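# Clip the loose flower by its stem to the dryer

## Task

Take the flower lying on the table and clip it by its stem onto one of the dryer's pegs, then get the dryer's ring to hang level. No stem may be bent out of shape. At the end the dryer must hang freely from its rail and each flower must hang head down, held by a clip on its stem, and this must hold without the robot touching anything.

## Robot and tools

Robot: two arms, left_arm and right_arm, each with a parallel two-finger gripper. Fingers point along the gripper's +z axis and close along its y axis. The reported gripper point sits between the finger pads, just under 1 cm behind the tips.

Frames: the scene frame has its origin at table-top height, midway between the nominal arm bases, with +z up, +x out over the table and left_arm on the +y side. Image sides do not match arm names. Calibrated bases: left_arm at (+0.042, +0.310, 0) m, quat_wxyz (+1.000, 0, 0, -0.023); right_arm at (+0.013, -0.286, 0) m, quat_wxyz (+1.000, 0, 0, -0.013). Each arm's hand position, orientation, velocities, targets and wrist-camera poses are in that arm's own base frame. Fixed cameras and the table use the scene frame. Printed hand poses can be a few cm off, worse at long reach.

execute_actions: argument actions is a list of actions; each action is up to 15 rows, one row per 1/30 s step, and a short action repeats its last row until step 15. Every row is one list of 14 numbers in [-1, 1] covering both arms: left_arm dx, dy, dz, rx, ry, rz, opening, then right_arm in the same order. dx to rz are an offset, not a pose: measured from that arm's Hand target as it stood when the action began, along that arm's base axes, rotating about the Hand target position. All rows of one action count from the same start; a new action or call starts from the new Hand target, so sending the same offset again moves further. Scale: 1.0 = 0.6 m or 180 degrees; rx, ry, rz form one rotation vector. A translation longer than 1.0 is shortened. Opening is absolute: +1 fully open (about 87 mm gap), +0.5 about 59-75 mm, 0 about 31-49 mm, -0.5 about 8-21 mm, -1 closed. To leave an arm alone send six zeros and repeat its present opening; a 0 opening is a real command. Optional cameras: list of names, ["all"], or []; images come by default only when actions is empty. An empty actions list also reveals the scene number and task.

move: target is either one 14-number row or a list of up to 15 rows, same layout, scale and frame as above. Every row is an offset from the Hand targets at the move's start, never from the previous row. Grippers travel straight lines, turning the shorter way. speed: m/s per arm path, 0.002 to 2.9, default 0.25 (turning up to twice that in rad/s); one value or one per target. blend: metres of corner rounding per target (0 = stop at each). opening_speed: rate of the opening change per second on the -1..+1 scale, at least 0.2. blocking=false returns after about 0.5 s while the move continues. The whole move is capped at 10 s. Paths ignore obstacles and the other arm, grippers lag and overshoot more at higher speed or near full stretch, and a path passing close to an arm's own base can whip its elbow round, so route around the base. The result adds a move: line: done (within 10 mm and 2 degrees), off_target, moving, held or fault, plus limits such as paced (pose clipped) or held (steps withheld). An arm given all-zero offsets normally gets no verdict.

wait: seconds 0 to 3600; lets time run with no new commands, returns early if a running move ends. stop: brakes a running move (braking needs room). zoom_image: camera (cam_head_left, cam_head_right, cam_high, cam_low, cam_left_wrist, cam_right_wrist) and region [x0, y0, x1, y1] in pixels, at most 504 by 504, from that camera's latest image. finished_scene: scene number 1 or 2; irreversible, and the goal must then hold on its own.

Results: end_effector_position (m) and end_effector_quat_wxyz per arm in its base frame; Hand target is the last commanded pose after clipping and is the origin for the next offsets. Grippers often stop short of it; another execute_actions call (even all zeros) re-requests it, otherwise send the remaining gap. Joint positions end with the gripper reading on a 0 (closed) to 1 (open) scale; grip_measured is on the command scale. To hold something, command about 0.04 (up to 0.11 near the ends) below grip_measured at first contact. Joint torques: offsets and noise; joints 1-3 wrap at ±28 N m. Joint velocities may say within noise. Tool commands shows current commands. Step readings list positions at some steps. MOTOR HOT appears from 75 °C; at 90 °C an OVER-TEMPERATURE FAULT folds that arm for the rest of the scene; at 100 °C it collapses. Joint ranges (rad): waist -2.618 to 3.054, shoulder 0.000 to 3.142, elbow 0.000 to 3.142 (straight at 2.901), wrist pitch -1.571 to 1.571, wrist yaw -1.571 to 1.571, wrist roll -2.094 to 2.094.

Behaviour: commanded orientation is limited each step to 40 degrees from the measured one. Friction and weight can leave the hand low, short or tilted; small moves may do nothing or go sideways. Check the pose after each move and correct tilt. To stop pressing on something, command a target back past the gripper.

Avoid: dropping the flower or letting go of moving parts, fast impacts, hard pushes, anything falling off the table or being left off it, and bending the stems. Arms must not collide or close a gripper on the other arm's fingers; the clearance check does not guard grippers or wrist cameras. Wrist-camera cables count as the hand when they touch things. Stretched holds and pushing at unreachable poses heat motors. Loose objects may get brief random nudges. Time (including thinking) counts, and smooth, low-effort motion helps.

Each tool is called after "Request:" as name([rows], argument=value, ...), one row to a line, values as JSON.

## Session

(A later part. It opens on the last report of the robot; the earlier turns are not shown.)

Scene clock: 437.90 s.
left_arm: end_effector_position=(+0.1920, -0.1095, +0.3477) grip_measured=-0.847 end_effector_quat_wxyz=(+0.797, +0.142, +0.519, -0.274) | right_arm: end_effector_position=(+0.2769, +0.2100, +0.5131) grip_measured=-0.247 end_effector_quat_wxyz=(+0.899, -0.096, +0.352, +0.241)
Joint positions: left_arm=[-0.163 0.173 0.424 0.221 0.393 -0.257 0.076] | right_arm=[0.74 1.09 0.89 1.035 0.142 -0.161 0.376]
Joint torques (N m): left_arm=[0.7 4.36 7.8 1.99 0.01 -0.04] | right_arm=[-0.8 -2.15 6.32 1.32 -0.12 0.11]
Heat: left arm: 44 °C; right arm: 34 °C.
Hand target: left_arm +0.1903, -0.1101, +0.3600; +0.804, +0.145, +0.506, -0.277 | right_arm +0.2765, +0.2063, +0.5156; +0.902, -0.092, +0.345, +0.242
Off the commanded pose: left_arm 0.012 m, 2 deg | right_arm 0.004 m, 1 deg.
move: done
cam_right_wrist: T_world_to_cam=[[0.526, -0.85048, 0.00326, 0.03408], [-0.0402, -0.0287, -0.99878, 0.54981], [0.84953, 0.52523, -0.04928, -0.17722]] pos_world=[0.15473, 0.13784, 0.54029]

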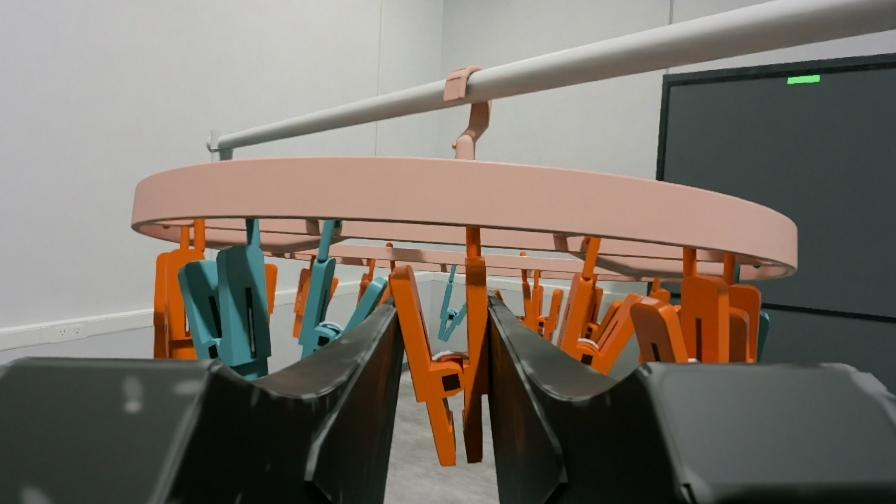

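Request:
move([
  [0, 0, 0, 0, 0, 0, -0.95, 0, 0, 0, 0, 0, 0, 0.15],
  [0, 0, 0, 0, 0, 0, -0.95, 0, 0, 0.021, 0, 0, 0, 0.15],
], speed=0.08, opening_speed=0.8, cameras=["cam_right_wrist"])

Scene clock: 441.67 s.
left_arm: end_effector_position=(+0.1920, -0.1095, +0.3477) grip_measured=-0.847 end_effector_quat_wxyz=(+0.797, +0.142, +0.519, -0.274) | right_arm: end_effector_position=(+0.2772, +0.2103, +0.5183) grip_measured=+0.150 end_effector_quat_wxyz=(+0.899, -0.098, +0.354, +0.241)
Joint positions: left_arm=[-0.163 0.173 0.424 0.221 0.393 -0.257 0.076] | right_arm=[0.74 1.09 0.915 1.006 0.142 -0.161 0.575]
Joint torques (N m): left_arm=[0.7 4.36 7.8 1.99 0.01 -0.04] | right_arm=[-0.77 -1.91 9.03 1.15 -0.13 0.11]
Heat: left arm: 44 °C; right arm: 34 °C.
Hand target: left_arm +0.1903, -0.1101, +0.3600; +0.804, +0.145, +0.506, -0.277 | right_arm +0.2764, +0.2063, +0.5283; +0.902, -0.092, +0.345, +0.242
Off the commanded pose: left_arm 0.012 m, 2 deg | right_arm 0.011 m, 1 deg.
move: off_target (right_arm)
cam_right_wrist: T_world_to_cam=[[0.52651, -0.85016, 0.00414, 0.03359], [-0.04383, -0.032, -0.99853, 0.5566], [0.84904, 0.52555, -0.05411, -0.1748]] pos_world=[0.15513, 0.13824, 0.54618]

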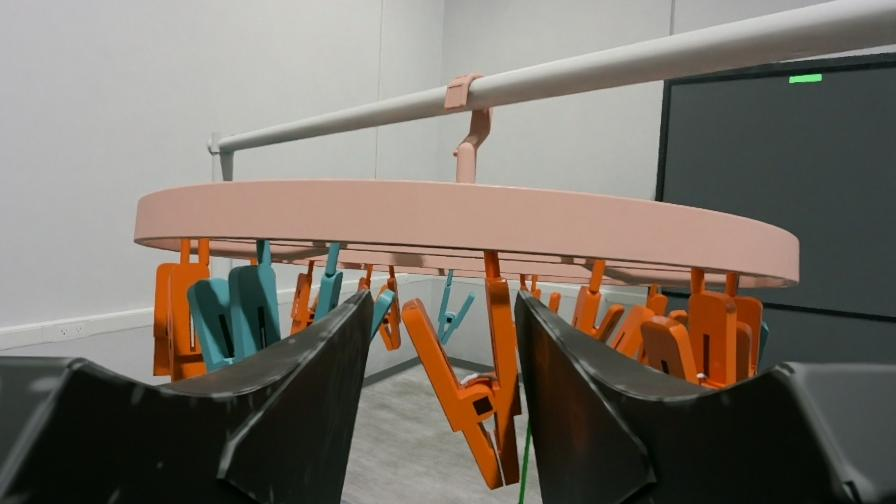

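Request:
move([
  [0, 0, 0, 0, 0, 0, -0.95, 0, 0, 0, 0, 0, 0, -0.6],
], speed=0.08, opening_speed=0.6, cameras=["cam_right_wrist"])

Request:
zoom_image(camera="cam_right_wrist", region=[380, 364, 520, 504])

Scene clock: 444.60 s.
left_arm: end_effector_position=(+0.1920, -0.1095, +0.3477) grip_measured=-0.847 end_effector_quat_wxyz=(+0.797, +0.142, +0.519, -0.274) | right_arm: end_effector_position=(+0.2774, +0.2105, +0.5180) grip_measured=-0.280 end_effector_quat_wxyz=(+0.898, -0.098, +0.354, +0.241)
Joint positions: left_arm=[-0.163 0.173 0.424 0.221 0.393 -0.257 0.076] | right_arm=[0.74 1.09 0.915 1.004 0.142 -0.161 0.36]
Joint torques (N m): left_arm=[0.7 4.36 7.82 1.99 0.01 -0.04] | right_arm=[-0.8 -1.89 8.96 1.17 -0.12 0.11]
Heat: left arm: 44 °C; right arm: 34 °C.
Hand target: left_arm +0.1903, -0.1101, +0.3600; +0.804, +0.145, +0.506, -0.277 | right_arm +0.2765, +0.2063, +0.5282; +0.902, -0.092, +0.345, +0.242
Off the commanded pose: left_arm 0.012 m, 2 deg | right_arm 0.011 m, 1 deg.
move: done
cam_right_wrist: T_world_to_cam=[[0.5265, -0.85016, 0.00451, 0.03345], [-0.04518, -0.03327, -0.99843, 0.55684], [0.84897, 0.52547, -0.05593, -0.17407]] pos_world=[0.15533, 0.13844, 0.54608]

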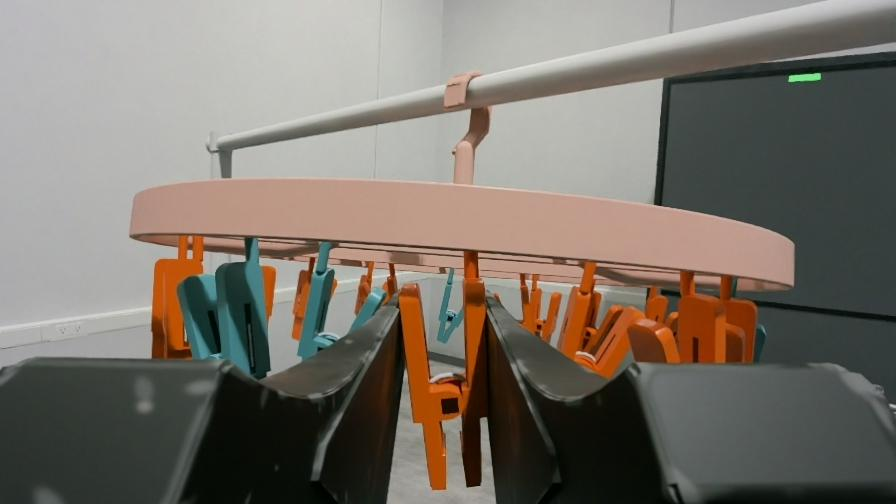

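Scaled by 3.600 from the camera's image (finer frame: 1280x720).

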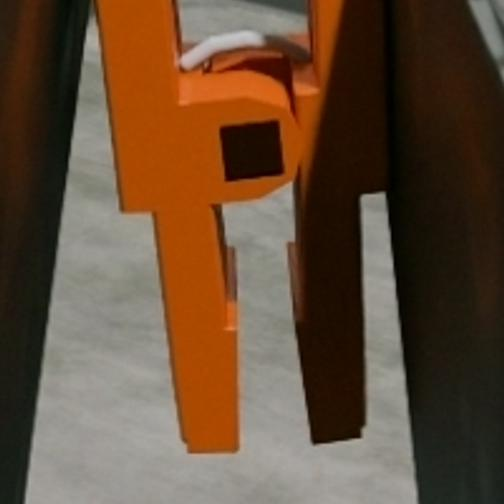

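Request:
move([
  [0.016, -0.2, -0.025, 0, 0, 0, -0.95, 0, 0, 0, 0, 0, 0, -0.6],
  [0.076, -0.398, -0.0167, 0, 0, 0, -0.95, 0, 0, 0, 0, 0, 0, -0.6],
], speed=0.13, blend=0.03, cameras=["cam_left_wrist", "cam_right_wrist"])

Scene clock: 452.07 s.
left_arm: end_effector_position=(+0.2361, -0.3472, +0.3303) grip_measured=-0.847 end_effector_quat_wxyz=(+0.793, +0.164, +0.521, -0.269) | right_arm: end_effector_position=(+0.2774, +0.2105, +0.5180) grip_measured=-0.280 end_effector_quat_wxyz=(+0.898, -0.098, +0.354, +0.241)
Joint positions: left_arm=[-1.201 1.364 0.679 1.166 -0.516 0.23 0.076] | right_arm=[0.74 1.09 0.915 1.004 0.142 -0.161 0.36]
Joint torques (N m): left_arm=[-0.79 -3.22 9.7 1.95 -0.06 0.19] | right_arm=[-0.79 -1.89 8.95 1.17 -0.12 0.12]
Heat: left arm: 44 °C; right arm: 34 °C.
Hand target: left_arm +0.2359, -0.3489, +0.3500; +0.804, +0.145, +0.506, -0.277 | right_arm +0.2765, +0.2063, +0.5282; +0.902, -0.092, +0.345, +0.242
Off the commanded pose: left_arm 0.020 m, 3 deg | right_arm 0.011 m, 1 deg.
move: off_target (left_arm)
cam_left_wrist: T_world_to_cam=[[-0.57328, -0.8184, 0.03963, -0.15971], [-0.37565, 0.21954, -0.90038, 0.48676], [0.72817, -0.53106, -0.43329, -0.06459]] pos_world=[0.13833, -0.27187, 0.41661]
cam_right_wrist: T_world_to_cam=[[0.5265, -0.85016, 0.00451, 0.03345], [-0.04518, -0.03327, -0.99843, 0.55684], [0.84897, 0.52547, -0.05593, -0.17407]] pos_world=[0.15533, 0.13844, 0.54608]

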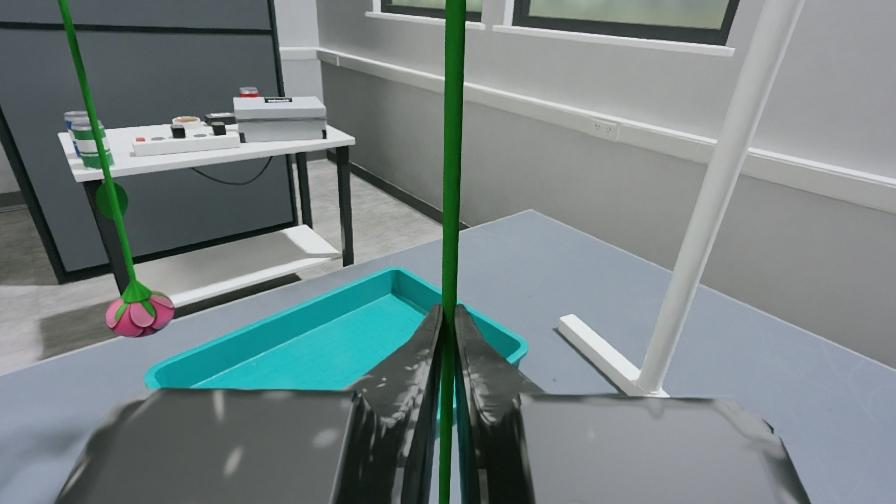

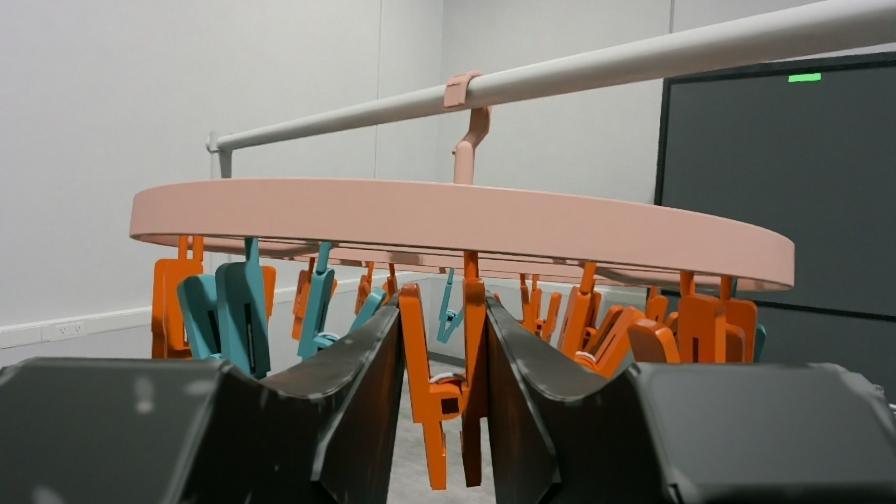

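Request:
move([
  [0.0125, -0.029, 0.07, 0, 0, 0, -0.95, 0, 0, 0, 0, 0, 0, -0.6],
], speed=0.1, cameras=["cam_left_wrist", "cam_right_wrist", "cam_low"])

Request:
zoom_image(camera="cam_right_wrist", region=[380, 364, 520, 504])

Request:
zoom_image(camera="cam_low", region=[260, 100, 380, 200])

Scene clock: 465.07 s.
left_arm: end_effector_position=(+0.2431, -0.3646, +0.3785) grip_measured=-0.847 end_effector_quat_wxyz=(+0.798, +0.154, +0.513, -0.275) | right_arm: end_effector_position=(+0.2774, +0.2105, +0.5180) grip_measured=-0.280 end_effector_quat_wxyz=(+0.898, -0.098, +0.354, +0.241)
Joint positions: left_arm=[-1.201 1.386 0.874 1.024 -0.517 0.231 0.076] | right_arm=[0.74 1.09 0.915 1.004 0.142 -0.161 0.36]
Joint torques (N m): left_arm=[-0.47 -3.79 9.84 1.59 0 0.17] | right_arm=[-0.79 -1.85 8.96 1.17 -0.12 0.11]
Heat: left arm: 43 °C; right arm: 34 °C.
Hand target: left_arm +0.2435, -0.3663, +0.3919; +0.804, +0.145, +0.506, -0.277 | right_arm +0.2765, +0.2063, +0.5282; +0.902, -0.092, +0.345, +0.242
Off the commanded pose: left_arm 0.014 m, 2 deg | right_arm 0.011 m, 1 deg.
move: off_target (left_arm)
cam_left_wrist: T_world_to_cam=[[-0.57247, -0.81799, 0.05632, -0.17818], [-0.36634, 0.19372, -0.91009, 0.52859], [0.73354, -0.54163, -0.41056, -0.07179]] pos_world=[0.1443, -0.28703, 0.46162]
cam_right_wrist: T_world_to_cam=[[0.5265, -0.85016, 0.00451, 0.03345], [-0.04518, -0.03327, -0.99843, 0.55684], [0.84897, 0.52547, -0.05593, -0.17407]] pos_world=[0.15533, 0.13844, 0.54608]
Images, in order (width x height): cam_low 504x504, cam_left_wrist 896x504, cam_right_wrist 896x504.

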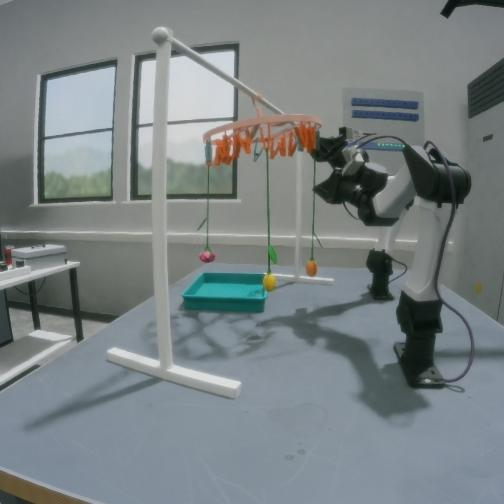

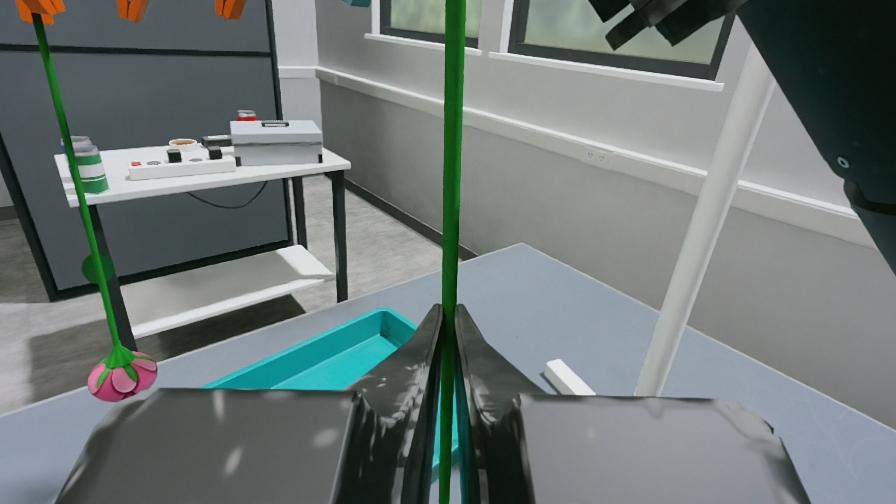

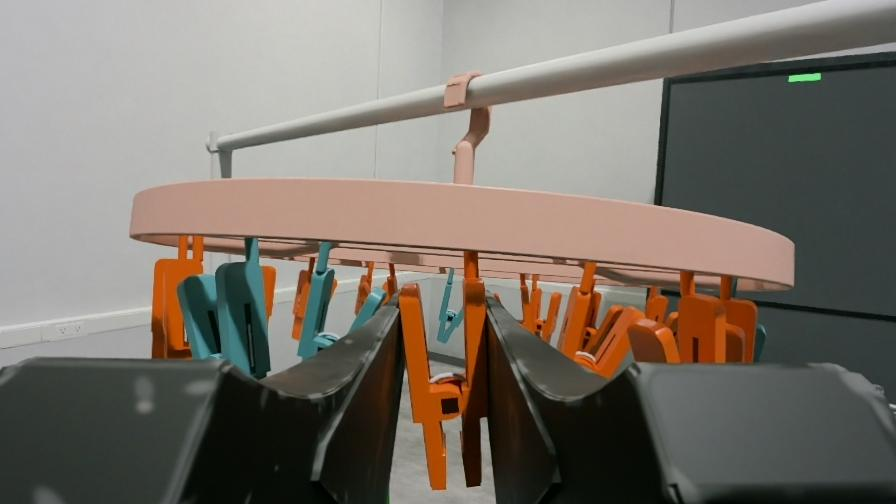

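Scaled by 3.600 from the camera's image (finer frame: 1280x720).

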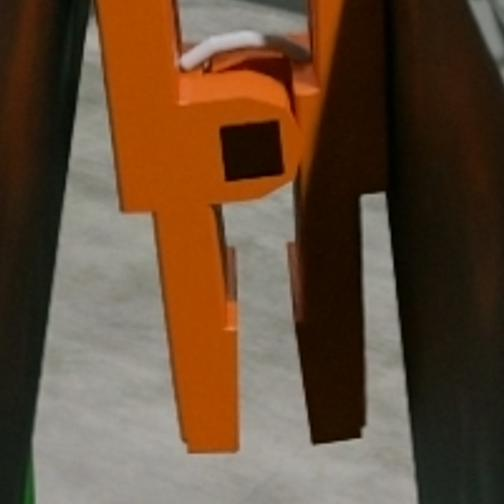

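Scaled by 4.200 from the camera's image (finer frame: 720x720).

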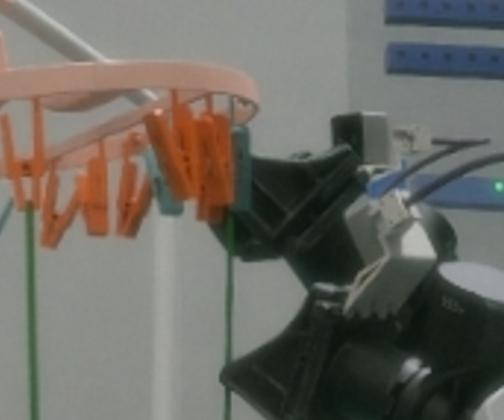

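Request:
move([
  [0.0065, -0.0097, 0.0, 0, 0, 0, -0.95, 0, 0, 0, 0, 0, 0, -0.6],
], speed=0.06, cameras=["cam_right_wrist"])

Request:
zoom_image(camera="cam_right_wrist", region=[380, 364, 520, 504])

Scene clock: 469.93 s.
left_arm: end_effector_position=(+0.2456, -0.3711, +0.3754) grip_measured=-0.847 end_effector_quat_wxyz=(+0.797, +0.157, +0.516, -0.273) | right_arm: end_effector_position=(+0.2774, +0.2105, +0.5180) grip_measured=-0.280 end_effector_quat_wxyz=(+0.898, -0.098, +0.354, +0.241)
Joint positions: left_arm=[-1.201 1.412 0.891 1.022 -0.517 0.231 0.076] | right_arm=[0.74 1.09 0.915 1.004 0.142 -0.161 0.36]
Joint torques (N m): left_arm=[0.03 -4.1 10.21 1.67 0.06 0.14] | right_arm=[-0.76 -1.89 8.99 1.16 -0.12 0.11]
Heat: left arm: 44 °C; right arm: 34 °C.
Hand target: left_arm +0.2473, -0.3721, +0.3920; +0.804, +0.145, +0.506, -0.277 | right_arm +0.2765, +0.2063, +0.5282; +0.902, -0.092, +0.345, +0.242
Off the commanded pose: left_arm 0.017 m, 2 deg | right_arm 0.011 m, 1 deg.
move: off_target (left_arm)
cam_right_wrist: T_world_to_cam=[[0.5265, -0.85016, 0.00451, 0.03345], [-0.04518, -0.03327, -0.99843, 0.55684], [0.84897, 0.52547, -0.05593, -0.17407]] pos_world=[0.15533, 0.13844, 0.54608]

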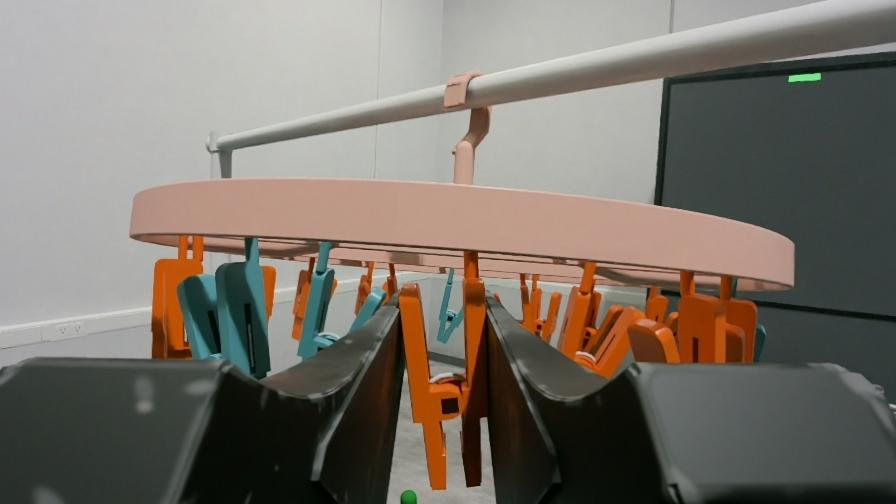

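Scaled by 3.600 from the camera's image (finer frame: 1280x720).

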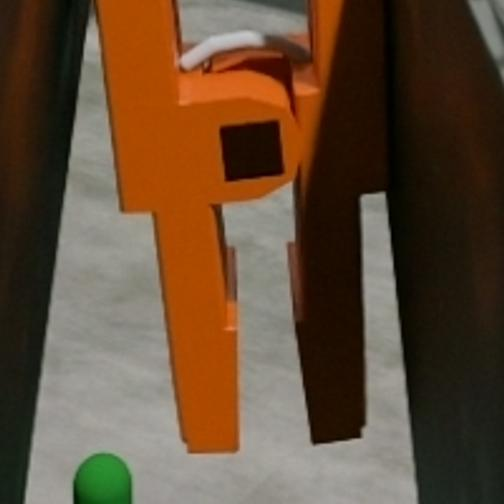

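Request:
move([
  [0.0, 0.0, -0.022, 0, 0, 0, -0.95, 0, 0, 0, 0, 0, 0, -0.6],
  [0.0135, -0.021, -0.022, 0, 0, 0, -0.95, 0, 0, 0, 0, 0, 0, -0.6],
], speed=0.06, cameras=["cam_right_wrist"])

Request:
zoom_image(camera="cam_right_wrist", region=[380, 364, 520, 504])

Scene clock: 475.27 s.
left_arm: end_effector_position=(+0.2513, -0.3858, +0.3570) grip_measured=-0.847 end_effector_quat_wxyz=(+0.792, +0.166, +0.523, -0.267) | right_arm: end_effector_position=(+0.2774, +0.2105, +0.5180) grip_measured=-0.280 end_effector_quat_wxyz=(+0.898, -0.098, +0.354, +0.241)
Joint positions: left_arm=[-1.201 1.484 0.9 1.06 -0.517 0.231 0.076] | right_arm=[0.74 1.09 0.915 1.004 0.142 -0.161 0.36]
Joint torques (N m): left_arm=[0.98 -4.72 9.96 1.93 0.14 0.09] | right_arm=[-0.84 -1.92 8.96 1.16 -0.11 0.11]
Heat: left arm: 44 °C; right arm: 34 °C.
Hand target: left_arm +0.2554, -0.3847, +0.3787; +0.804, +0.145, +0.506, -0.277 | right_arm +0.2765, +0.2063, +0.5282; +0.902, -0.092, +0.345, +0.242
Off the commanded pose: left_arm 0.022 m, 4 deg | right_arm 0.011 m, 1 deg.
move: off_target (left_arm)
cam_right_wrist: T_world_to_cam=[[0.5265, -0.85016, 0.00451, 0.03345], [-0.04518, -0.03327, -0.99843, 0.55684], [0.84897, 0.52547, -0.05593, -0.17407]] pos_world=[0.15533, 0.13844, 0.54608]

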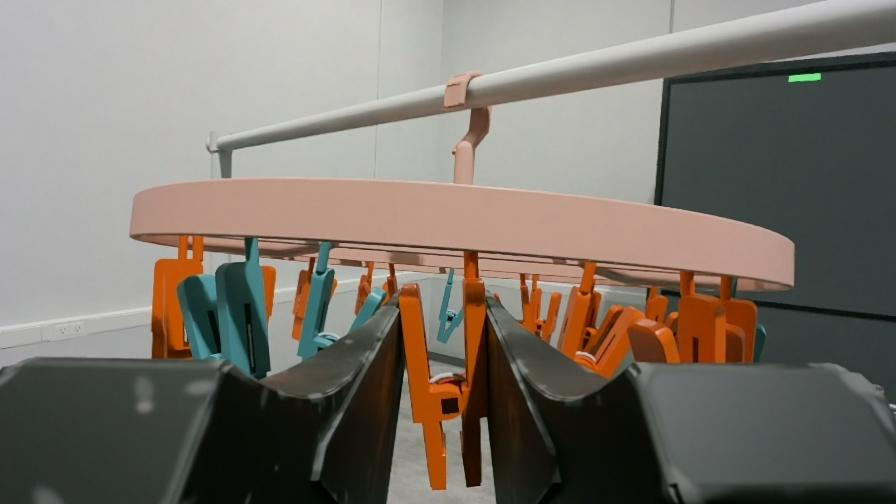

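Scaled by 3.600 from the camera's image (finer frame: 1280x720).

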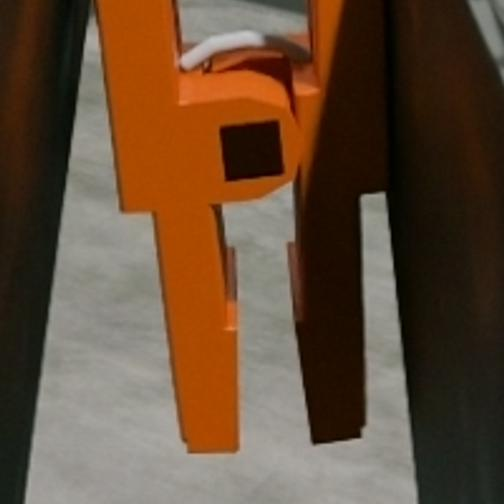

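Request:
move([
  [0.0033, 0.0045, 0.024, 0, 0, 0, -0.95, 0, 0, 0, 0, 0, 0, -0.6],
], speed=0.06, cameras=["cam_right_wrist"])

Request:
zoom_image(camera="cam_right_wrist", region=[380, 364, 520, 504])

Scene clock: 478.80 s.
left_arm: end_effector_position=(+0.2571, -0.3855, +0.3675) grip_measured=-0.847 end_effector_quat_wxyz=(+0.794, +0.161, +0.523, -0.263) | right_arm: end_effector_position=(+0.2774, +0.2105, +0.5180) grip_measured=-0.280 end_effector_quat_wxyz=(+0.898, -0.098, +0.354, +0.241)
Joint positions: left_arm=[-1.189 1.484 0.941 1.023 -0.517 0.231 0.076] | right_arm=[0.74 1.09 0.915 1.004 0.142 -0.161 0.36]
Joint torques (N m): left_arm=[0.7 -6.9 9.89 1.62 0.24 0.03] | right_arm=[-0.8 -1.99 8.98 1.17 -0.12 0.11]
Heat: left arm: 45 °C; right arm: 34 °C.
Hand target: left_arm +0.2574, -0.3820, +0.3932; +0.804, +0.145, +0.506, -0.277 | right_arm +0.2765, +0.2063, +0.5282; +0.902, -0.092, +0.345, +0.242
Off the commanded pose: left_arm 0.026 m, 3 deg | right_arm 0.011 m, 1 deg.
move: off_target (left_arm)
cam_right_wrist: T_world_to_cam=[[0.5265, -0.85016, 0.00451, 0.03345], [-0.04518, -0.03327, -0.99843, 0.55684], [0.84897, 0.52547, -0.05593, -0.17407]] pos_world=[0.15533, 0.13844, 0.54608]

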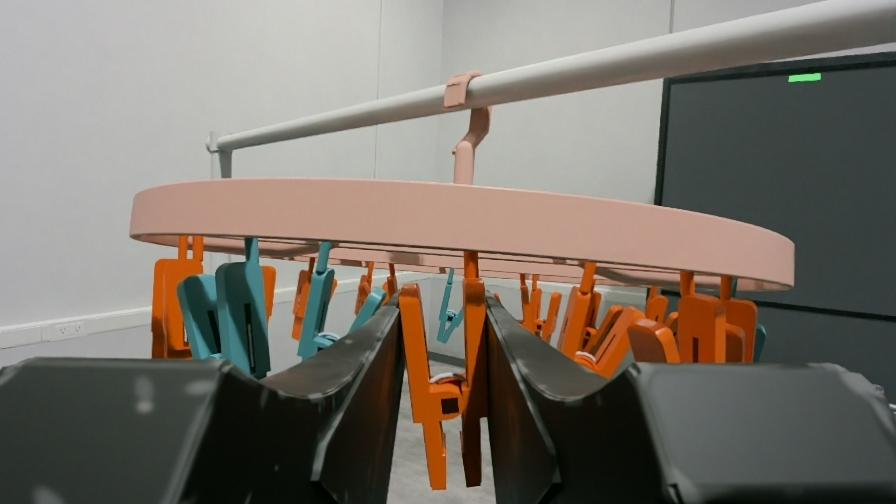

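Scaled by 3.600 from the camera's image (finer frame: 1280x720).

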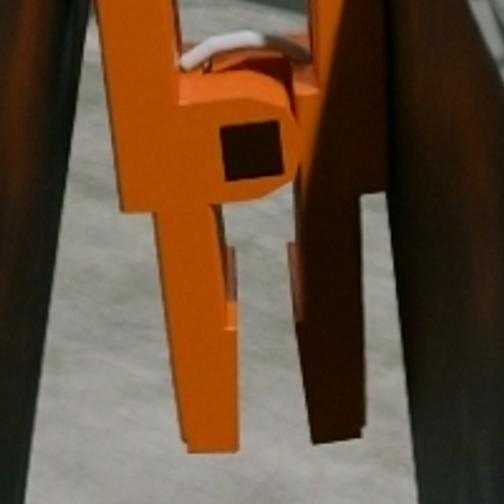

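Request:
move([
  [-0.0044, 0.0066, 0.012, 0, 0, 0, -0.95, 0, 0, 0, 0, 0, 0, -0.6],
], speed=0.06, cameras=["cam_right_wrist"])

Request:
zoom_image(camera="cam_right_wrist", region=[380, 364, 520, 504])

Scene clock: 481.13 s.
left_arm: end_effector_position=(+0.2569, -0.3850, +0.3653) grip_measured=-0.847 end_effector_quat_wxyz=(+0.791, +0.168, +0.528, -0.259) | right_arm: end_effector_position=(+0.2774, +0.2105, +0.5180) grip_measured=-0.280 end_effector_quat_wxyz=(+0.898, -0.098, +0.354, +0.241)
Joint positions: left_arm=[-1.189 1.475 0.941 0.992 -0.517 0.231 0.076] | right_arm=[0.74 1.09 0.915 1.004 0.142 -0.161 0.36]
Joint torques (N m): left_arm=[0.4 -8.29 10.37 1.67 0.2 0.05] | right_arm=[-0.81 -1.94 8.95 1.16 -0.12 0.11]
Heat: left arm: 45 °C; right arm: 34 °C.
Hand target: left_arm +0.2548, -0.3781, +0.4003; +0.804, +0.145, +0.506, -0.277 | right_arm +0.2765, +0.2063, +0.5282; +0.902, -0.092, +0.345, +0.242
Off the commanded pose: left_arm 0.036 m, 5 deg | right_arm 0.011 m, 1 deg.
move: off_target (left_arm)
cam_right_wrist: T_world_to_cam=[[0.5265, -0.85016, 0.00451, 0.03345], [-0.04518, -0.03327, -0.99843, 0.55684], [0.84897, 0.52547, -0.05593, -0.17407]] pos_world=[0.15533, 0.13844, 0.54608]

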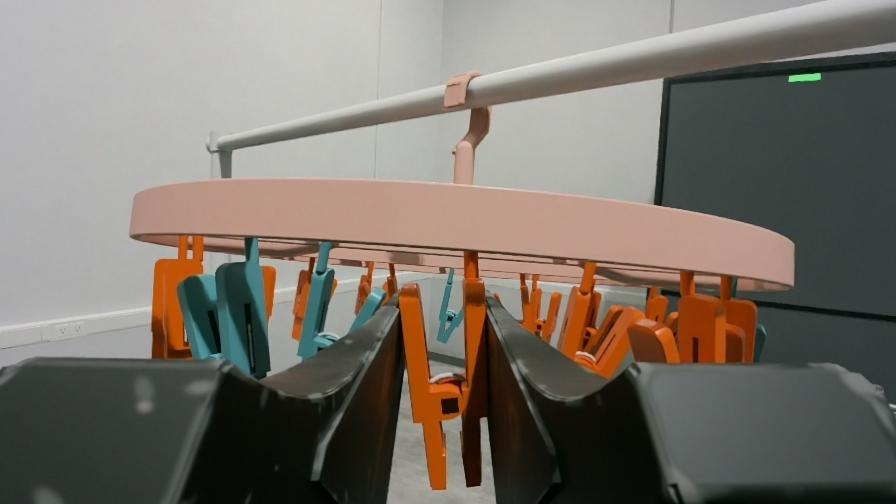

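Scaled by 3.600 from the camera's image (finer frame: 1280x720).

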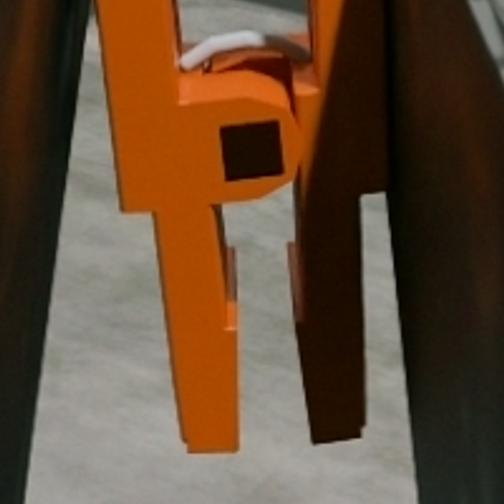

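Request:
move([
  [0.002, -0.0065, -0.109, 0, 0, 0, -0.95, 0, 0, 0, 0, 0, 0, -0.6],
  [0.002, -0.0088, -0.0222, 0, 0, 0, -0.95, 0, 0, 0, 0, 0, 0, -0.6],
], speed=0.1, cameras=["cam_right_wrist"])

Request:
zoom_image(camera="cam_right_wrist", region=[380, 364, 520, 504])

Scene clock: 491.83 s.
left_arm: end_effector_position=(+0.2582, -0.3882, +0.3595) grip_measured=-0.847 end_effector_quat_wxyz=(+0.794, +0.163, +0.524, -0.262) | right_arm: end_effector_position=(+0.2774, +0.2105, +0.5180) grip_measured=-0.280 end_effector_quat_wxyz=(+0.898, -0.098, +0.354, +0.241)
Joint positions: left_arm=[-1.189 1.504 0.929 1.05 -0.517 0.231 0.076] | right_arm=[0.74 1.09 0.915 1.004 0.142 -0.161 0.36]
Joint torques (N m): left_arm=[0.16 -7.86 9.48 1.62 0.18 0.06] | right_arm=[-0.84 -1.98 8.96 1.17 -0.12 0.11]
Heat: left arm: 47 °C; right arm: 35 °C.
Hand target: left_arm +0.2560, -0.3833, +0.3870; +0.804, +0.145, +0.506, -0.277 | right_arm +0.2765, +0.2063, +0.5282; +0.902, -0.092, +0.345, +0.242
Off the commanded pose: left_arm 0.028 m, 4 deg | right_arm 0.011 m, 1 deg.
move: off_target (left_arm)
cam_right_wrist: T_world_to_cam=[[0.5265, -0.85016, 0.00451, 0.03345], [-0.04518, -0.03327, -0.99843, 0.55684], [0.84897, 0.52547, -0.05593, -0.17407]] pos_world=[0.15533, 0.13844, 0.54608]

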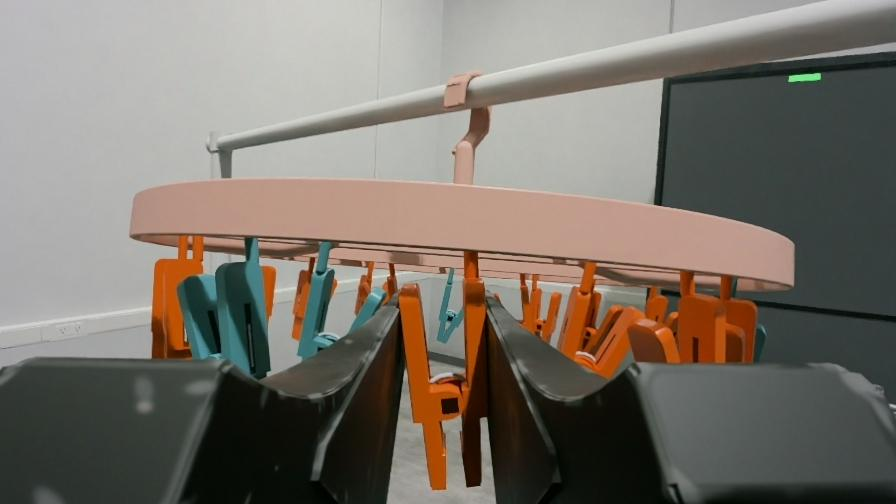

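Scaled by 3.600 from the camera's image (finer frame: 1280x720).

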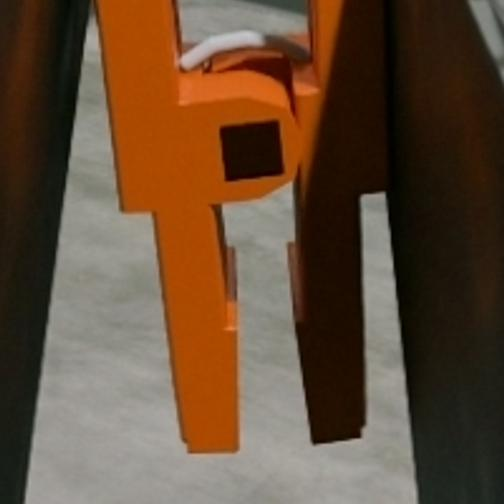

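Request:
move([
  [0.0, 0.002, 0.02, 0, 0, 0, -0.95, 0, 0, 0, 0, 0, 0, -0.6],
], speed=0.1)

Scene clock: 495.13 s.
left_arm: end_effector_position=(+0.2583, -0.3885, +0.3673) grip_measured=-0.847 end_effector_quat_wxyz=(+0.792, +0.165, +0.526, -0.261) | right_arm: end_effector_position=(+0.2774, +0.2105, +0.5180) grip_measured=-0.280 end_effector_quat_wxyz=(+0.898, -0.098, +0.354, +0.241)
Joint positions: left_arm=[-1.189 1.491 0.957 1 -0.517 0.231 0.076] | right_arm=[0.74 1.09 0.915 1.004 0.142 -0.161 0.36]
Joint torques (N m): left_arm=[0.29 -8.24 9.95 1.66 0.19 0.06] | right_arm=[-0.81 -1.96 8.99 1.18 -0.11 0.1]
Heat: left arm: 47 °C; right arm: 35 °C.
Hand target: left_arm +0.2560, -0.3821, +0.3990; +0.804, +0.145, +0.506, -0.277 | right_arm +0.2765, +0.2063, +0.5282; +0.902, -0.092, +0.345, +0.242
Off the commanded pose: left_arm 0.032 m, 4 deg | right_arm 0.011 m, 1 deg.
move: off_target (left_arm)

Request:
move([
  [-0.001, 0.003, 0.012, 0, 0, 0, -0.95, 0, 0, 0, 0, 0, 0, -0.6],
], speed=0.1, cameras=["cam_right_wrist"])

Request:
zoom_image(camera="cam_right_wrist", region=[380, 364, 520, 504])

Scene clock: 497.03 s.
left_arm: end_effector_position=(+0.2579, -0.3873, +0.3738) grip_measured=-0.847 end_effector_quat_wxyz=(+0.792, +0.166, +0.527, -0.260) | right_arm: end_effector_position=(+0.2774, +0.2105, +0.5180) grip_measured=-0.280 end_effector_quat_wxyz=(+0.898, -0.098, +0.354, +0.241)
Joint positions: left_arm=[-1.189 1.478 0.974 0.969 -0.517 0.231 0.076] | right_arm=[0.74 1.09 0.915 1.004 0.142 -0.161 0.36]
Joint torques (N m): left_arm=[0.32 -8.2 10.06 1.65 0.19 0.06] | right_arm=[-0.8 -1.92 9.02 1.17 -0.12 0.11]
Heat: left arm: 47 °C; right arm: 35 °C.
Hand target: left_arm +0.2554, -0.3804, +0.4062; +0.804, +0.145, +0.506, -0.277 | right_arm +0.2765, +0.2063, +0.5282; +0.902, -0.092, +0.345, +0.242
Off the commanded pose: left_arm 0.033 m, 4 deg | right_arm 0.011 m, 1 deg.
move: off_target (left_arm)
cam_right_wrist: T_world_to_cam=[[0.5265, -0.85016, 0.00451, 0.03345], [-0.04518, -0.03327, -0.99843, 0.55684], [0.84897, 0.52547, -0.05593, -0.17407]] pos_world=[0.15533, 0.13844, 0.54608]

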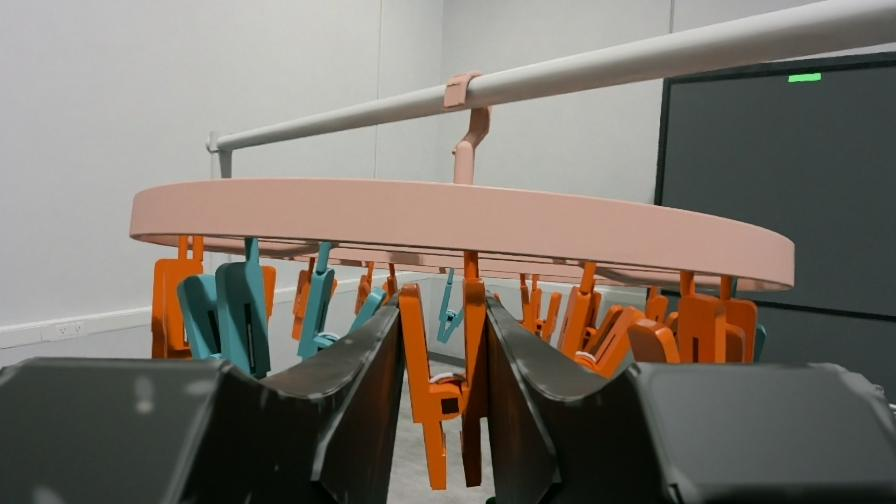

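Scaled by 3.600 from the camera's image (finer frame: 1280x720).

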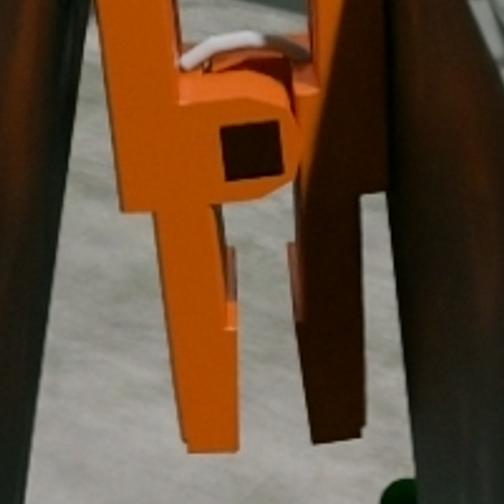

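Request:
move([
  [0, 0, 0, 0, 0, 0, -0.95, 0, 0, 0.017, 0, 0, 0, -0.6],
], speed=0.06)

Request:
move([
  [0, 0, 0, -0.0137, -0.0175, 0, -0.95, 0, 0, 0, 0, 0, 0, -0.6],
], speed=0.06, cameras=["cam_right_wrist"])

Request:
zoom_image(camera="cam_right_wrist", region=[380, 364, 520, 504])

Scene clock: 505.83 s.
left_arm: end_effector_position=(+0.2579, -0.3874, +0.3737) grip_measured=-0.847 end_effector_quat_wxyz=(+0.792, +0.166, +0.527, -0.260) | right_arm: end_effector_position=(+0.2748, +0.2081, +0.5324) grip_measured=-0.280 end_effector_quat_wxyz=(+0.901, -0.094, +0.348, +0.242)
Joint positions: left_arm=[-1.189 1.478 0.974 0.968 -0.517 0.231 0.076] | right_arm=[0.74 1.09 0.959 0.976 0.142 -0.161 0.36]
Joint torques (N m): left_arm=[0.34 -8.21 10.04 1.66 0.19 0.06] | right_arm=[-0.83 -1.4 8.83 1.03 -0.11 0.11]
Heat: left arm: 48 °C; right arm: 35 °C.
Hand target: left_arm +0.2554, -0.3804, +0.4062; +0.804, +0.145, +0.506, -0.277 | right_arm +0.2764, +0.2063, +0.5385; +0.902, -0.092, +0.345, +0.242
Off the commanded pose: left_arm 0.033 m, 4 deg | right_arm 0.007 m, 0 deg.
move: done

Scene clock: 507.00 s.
left_arm: end_effector_position=(+0.2538, -0.3809, +0.3978) grip_measured=-0.847 end_effector_quat_wxyz=(+0.812, +0.139, +0.492, -0.280) | right_arm: end_effector_position=(+0.2747, +0.2083, +0.5323) grip_measured=-0.280 end_effector_quat_wxyz=(+0.901, -0.095, +0.348, +0.242)
Joint positions: left_arm=[-1.189 1.478 0.974 1.079 -0.504 0.247 0.076] | right_arm=[0.74 1.09 0.959 0.976 0.141 -0.161 0.36]
Joint torques (N m): left_arm=[0.88 -4.38 7.43 1.87 0.33 0.19] | right_arm=[-0.87 -1.33 8.85 1.04 -0.1 0.11]
Heat: left arm: 48 °C; right arm: 35 °C.
Hand target: left_arm +0.2554, -0.3804, +0.4062; +0.820, +0.135, +0.477, -0.284 | right_arm +0.2765, +0.2063, +0.5385; +0.902, -0.092, +0.345, +0.242
Off the commanded pose: left_arm 0.009 m, 2 deg | right_arm 0.007 m, 0 deg.
move: done
cam_right_wrist: T_world_to_cam=[[0.52691, -0.84992, 0.00204, 0.03399], [-0.0327, -0.02268, -0.99921, 0.56573], [0.84929, 0.52642, -0.03974, -0.17879]] pos_world=[0.15243, 0.13584, 0.55811]

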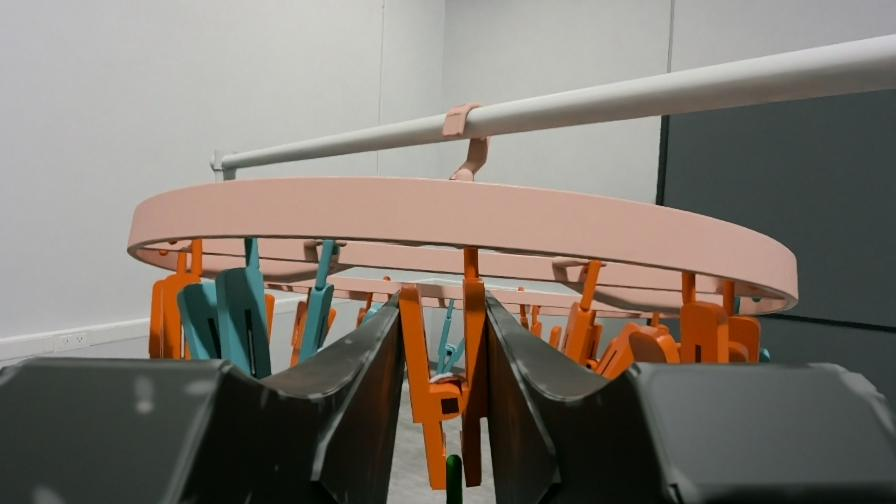

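Scaled by 3.600 from the camera's image (finer frame: 1280x720).

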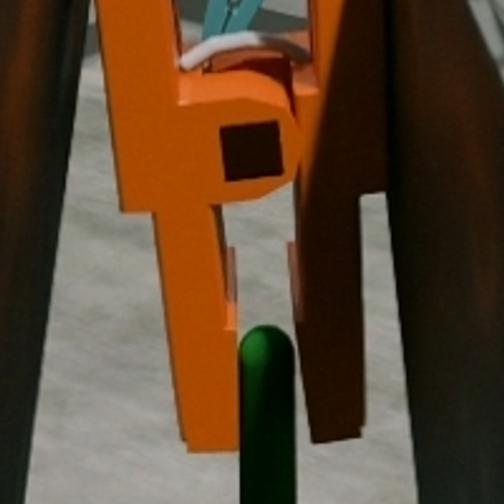

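Request:
execute_actions(actions=[], cameras=["cam_left_wrist", "cam_low"])

Request:
zoom_image(camera="cam_left_wrist", region=[330, 0, 570, 160])

Request:
zoom_image(camera="cam_low", region=[270, 100, 370, 200])

Scene clock: 509.20 s.
left_arm: end_effector_position=(+0.2537, -0.3809, +0.3979) grip_measured=-0.847 end_effector_quat_wxyz=(+0.812, +0.139, +0.492, -0.280) | right_arm: end_effector_position=(+0.2747, +0.2083, +0.5323) grip_measured=-0.280 end_effector_quat_wxyz=(+0.901, -0.095, +0.348, +0.242)
Joint positions: left_arm=[-1.189 1.478 0.974 1.079 -0.503 0.247 0.076] | right_arm=[0.74 1.09 0.959 0.976 0.141 -0.161 0.36]
Joint velocities: within noise
Joint torques (N m): left_arm=[0.85 -4.37 7.43 1.87 0.32 0.18] | right_arm=[-0.81 -1.39 8.83 1.04 -0.12 0.11]
Heat: left arm: 48 °C; right arm: 35 °C.
Hand target: left_arm +0.2554, -0.3804, +0.4062; +0.820, +0.135, +0.477, -0.284 | right_arm +0.2765, +0.2063, +0.5385; +0.902, -0.092, +0.345, +0.242
Tool commands: left_gripper/opening=-0.95 right_gripper/opening=-0.6
Off the commanded pose: left_arm 0.008 m, 2 deg | right_arm 0.007 m, 0 deg.
camera_calibration:
cam_left_wrist: T_world_to_cam=[[-0.56846, -0.81964, 0.07102, -0.19395], [-0.33232, 0.1498, -0.93119, 0.53631], [0.75261, -0.55295, -0.35754, -0.11061]] pos_world=[0.15122, -0.30047, 0.47364]
Images, in order (width x height): cam_low 504x504, cam_left_wrist 896x504.

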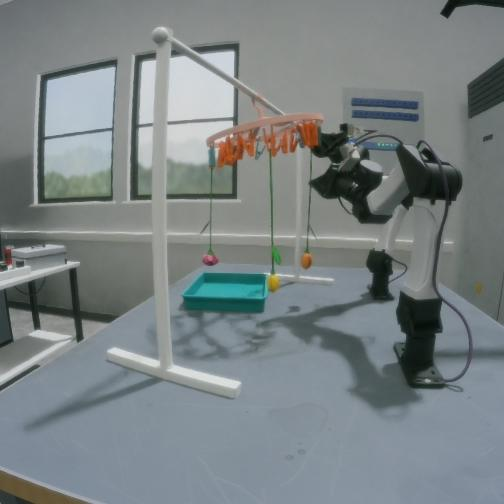

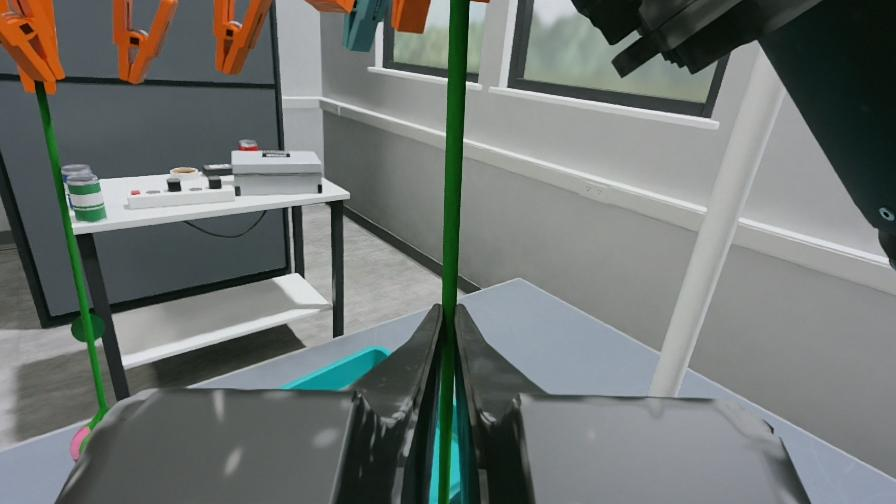

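Scaled by 2.100 from the camera's image (finer frame: 1280x720).

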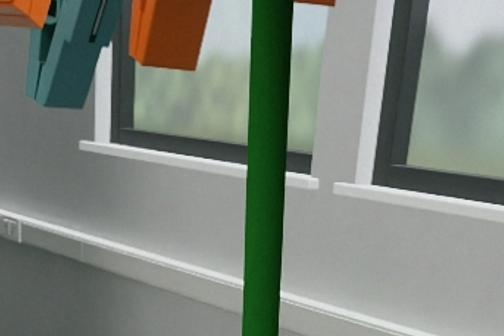

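Scaled by 5.040 from the camera's image (finer frame: 720x720).

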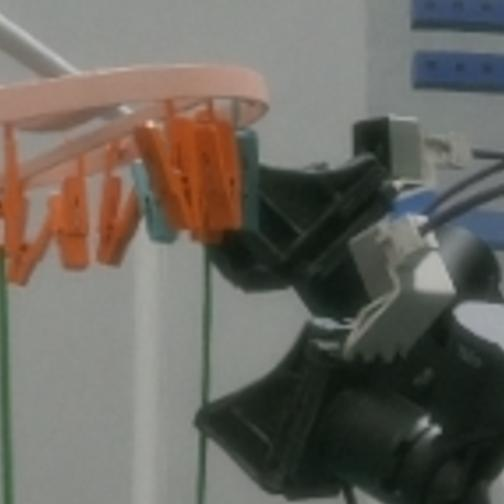

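Request:
move([
  [0, 0, 0, 0, 0, 0, -0.95, 0, 0, -0.018, 0, 0, 0, -0.6],
], speed=0.05, cameras=["cam_right_wrist", "cam_left_wrist"])

Request:
zoom_image(camera="cam_right_wrist", region=[380, 364, 520, 504])

Request:
zoom_image(camera="cam_left_wrist", region=[330, 0, 570, 160])

Scene clock: 514.20 s.
left_arm: end_effector_position=(+0.2540, -0.3816, +0.3967) grip_measured=-0.847 end_effector_quat_wxyz=(+0.812, +0.140, +0.493, -0.280) | right_arm: end_effector_position=(+0.2758, +0.2095, +0.5264) grip_measured=-0.286 end_effector_quat_wxyz=(+0.900, -0.097, +0.350, +0.242)
Joint positions: left_arm=[-1.189 1.481 0.974 1.08 -0.503 0.247 0.076] | right_arm=[0.74 1.09 0.941 0.987 0.14 -0.161 0.357]
Joint torques (N m): left_arm=[0.85 -4.67 7.42 1.87 0.32 0.19] | right_arm=[-0.87 -1.83 6.2 1.33 -0.11 0.11]
Heat: left arm: 47 °C; right arm: 35 °C.
Hand target: left_arm +0.2554, -0.3803, +0.4062; +0.821, +0.135, +0.477, -0.284 | right_arm +0.2765, +0.2063, +0.5276; +0.902, -0.092, +0.345, +0.242
Off the commanded pose: left_arm 0.010 m, 2 deg | right_arm 0.003 m, 1 deg.
move: done
cam_left_wrist: T_world_to_cam=[[-0.56829, -0.81991, 0.06918, -0.19372], [-0.33311, 0.15237, -0.93049, 0.53633], [0.75238, -0.55184, -0.35972, -0.11039]] pos_world=[0.15163, -0.30148, 0.47275]
cam_right_wrist: T_world_to_cam=[[0.52731, -0.84967, 0.00389, 0.03336], [-0.03763, -0.02793, -0.9989, 0.5622], [0.84884, 0.52658, -0.0467, -0.17679]] pos_world=[0.15363, 0.13714, 0.55319]
Images, in order (width x height): cam_left_wrist 896x504, cam_right_wrist 896x504.

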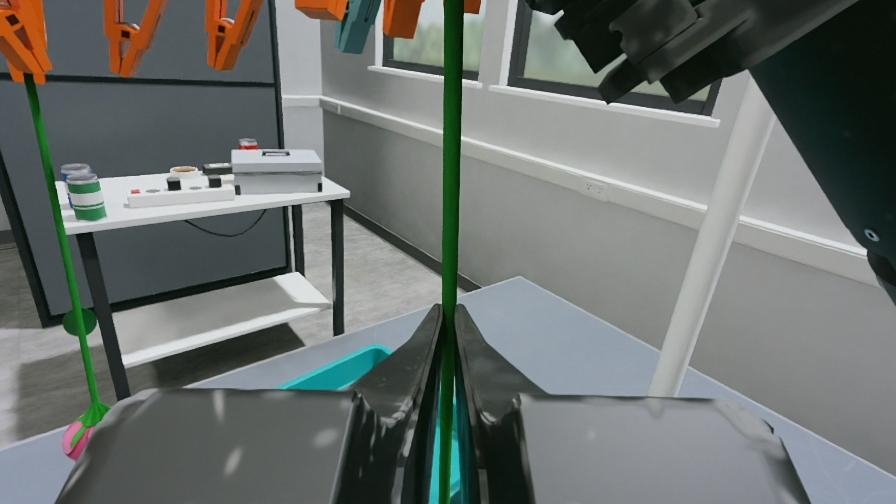

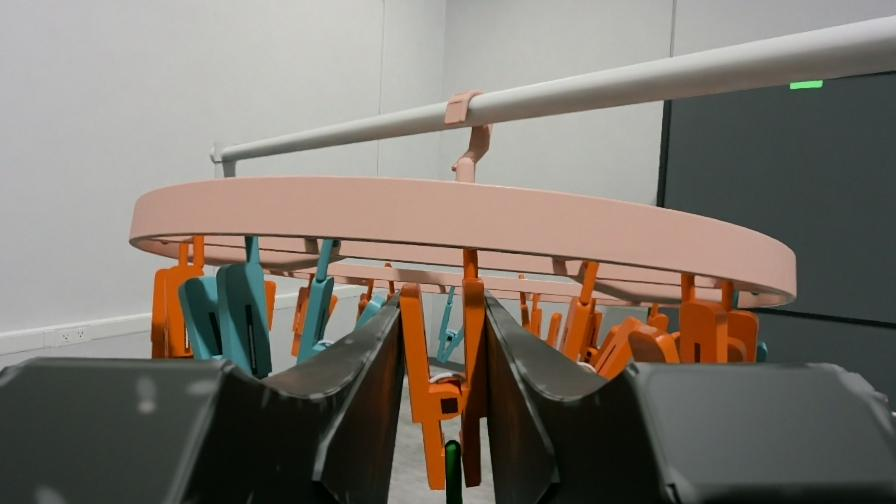

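Scaled by 3.600 from the camera's image (finer frame: 1280x720).

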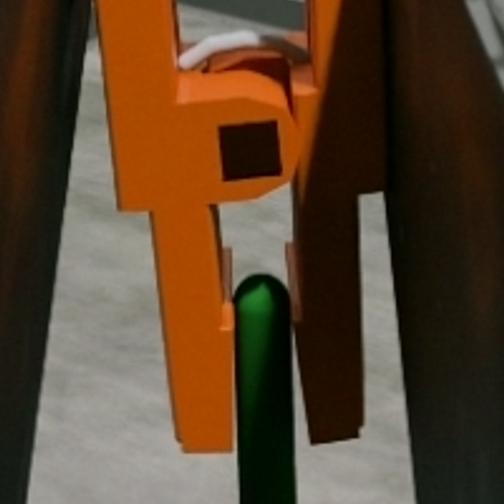

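Scaled by 2.100 from the camera's image (finer frame: 1280x720).

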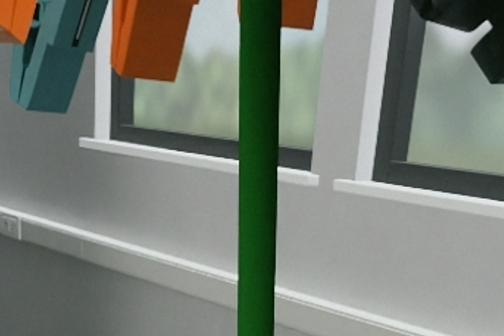

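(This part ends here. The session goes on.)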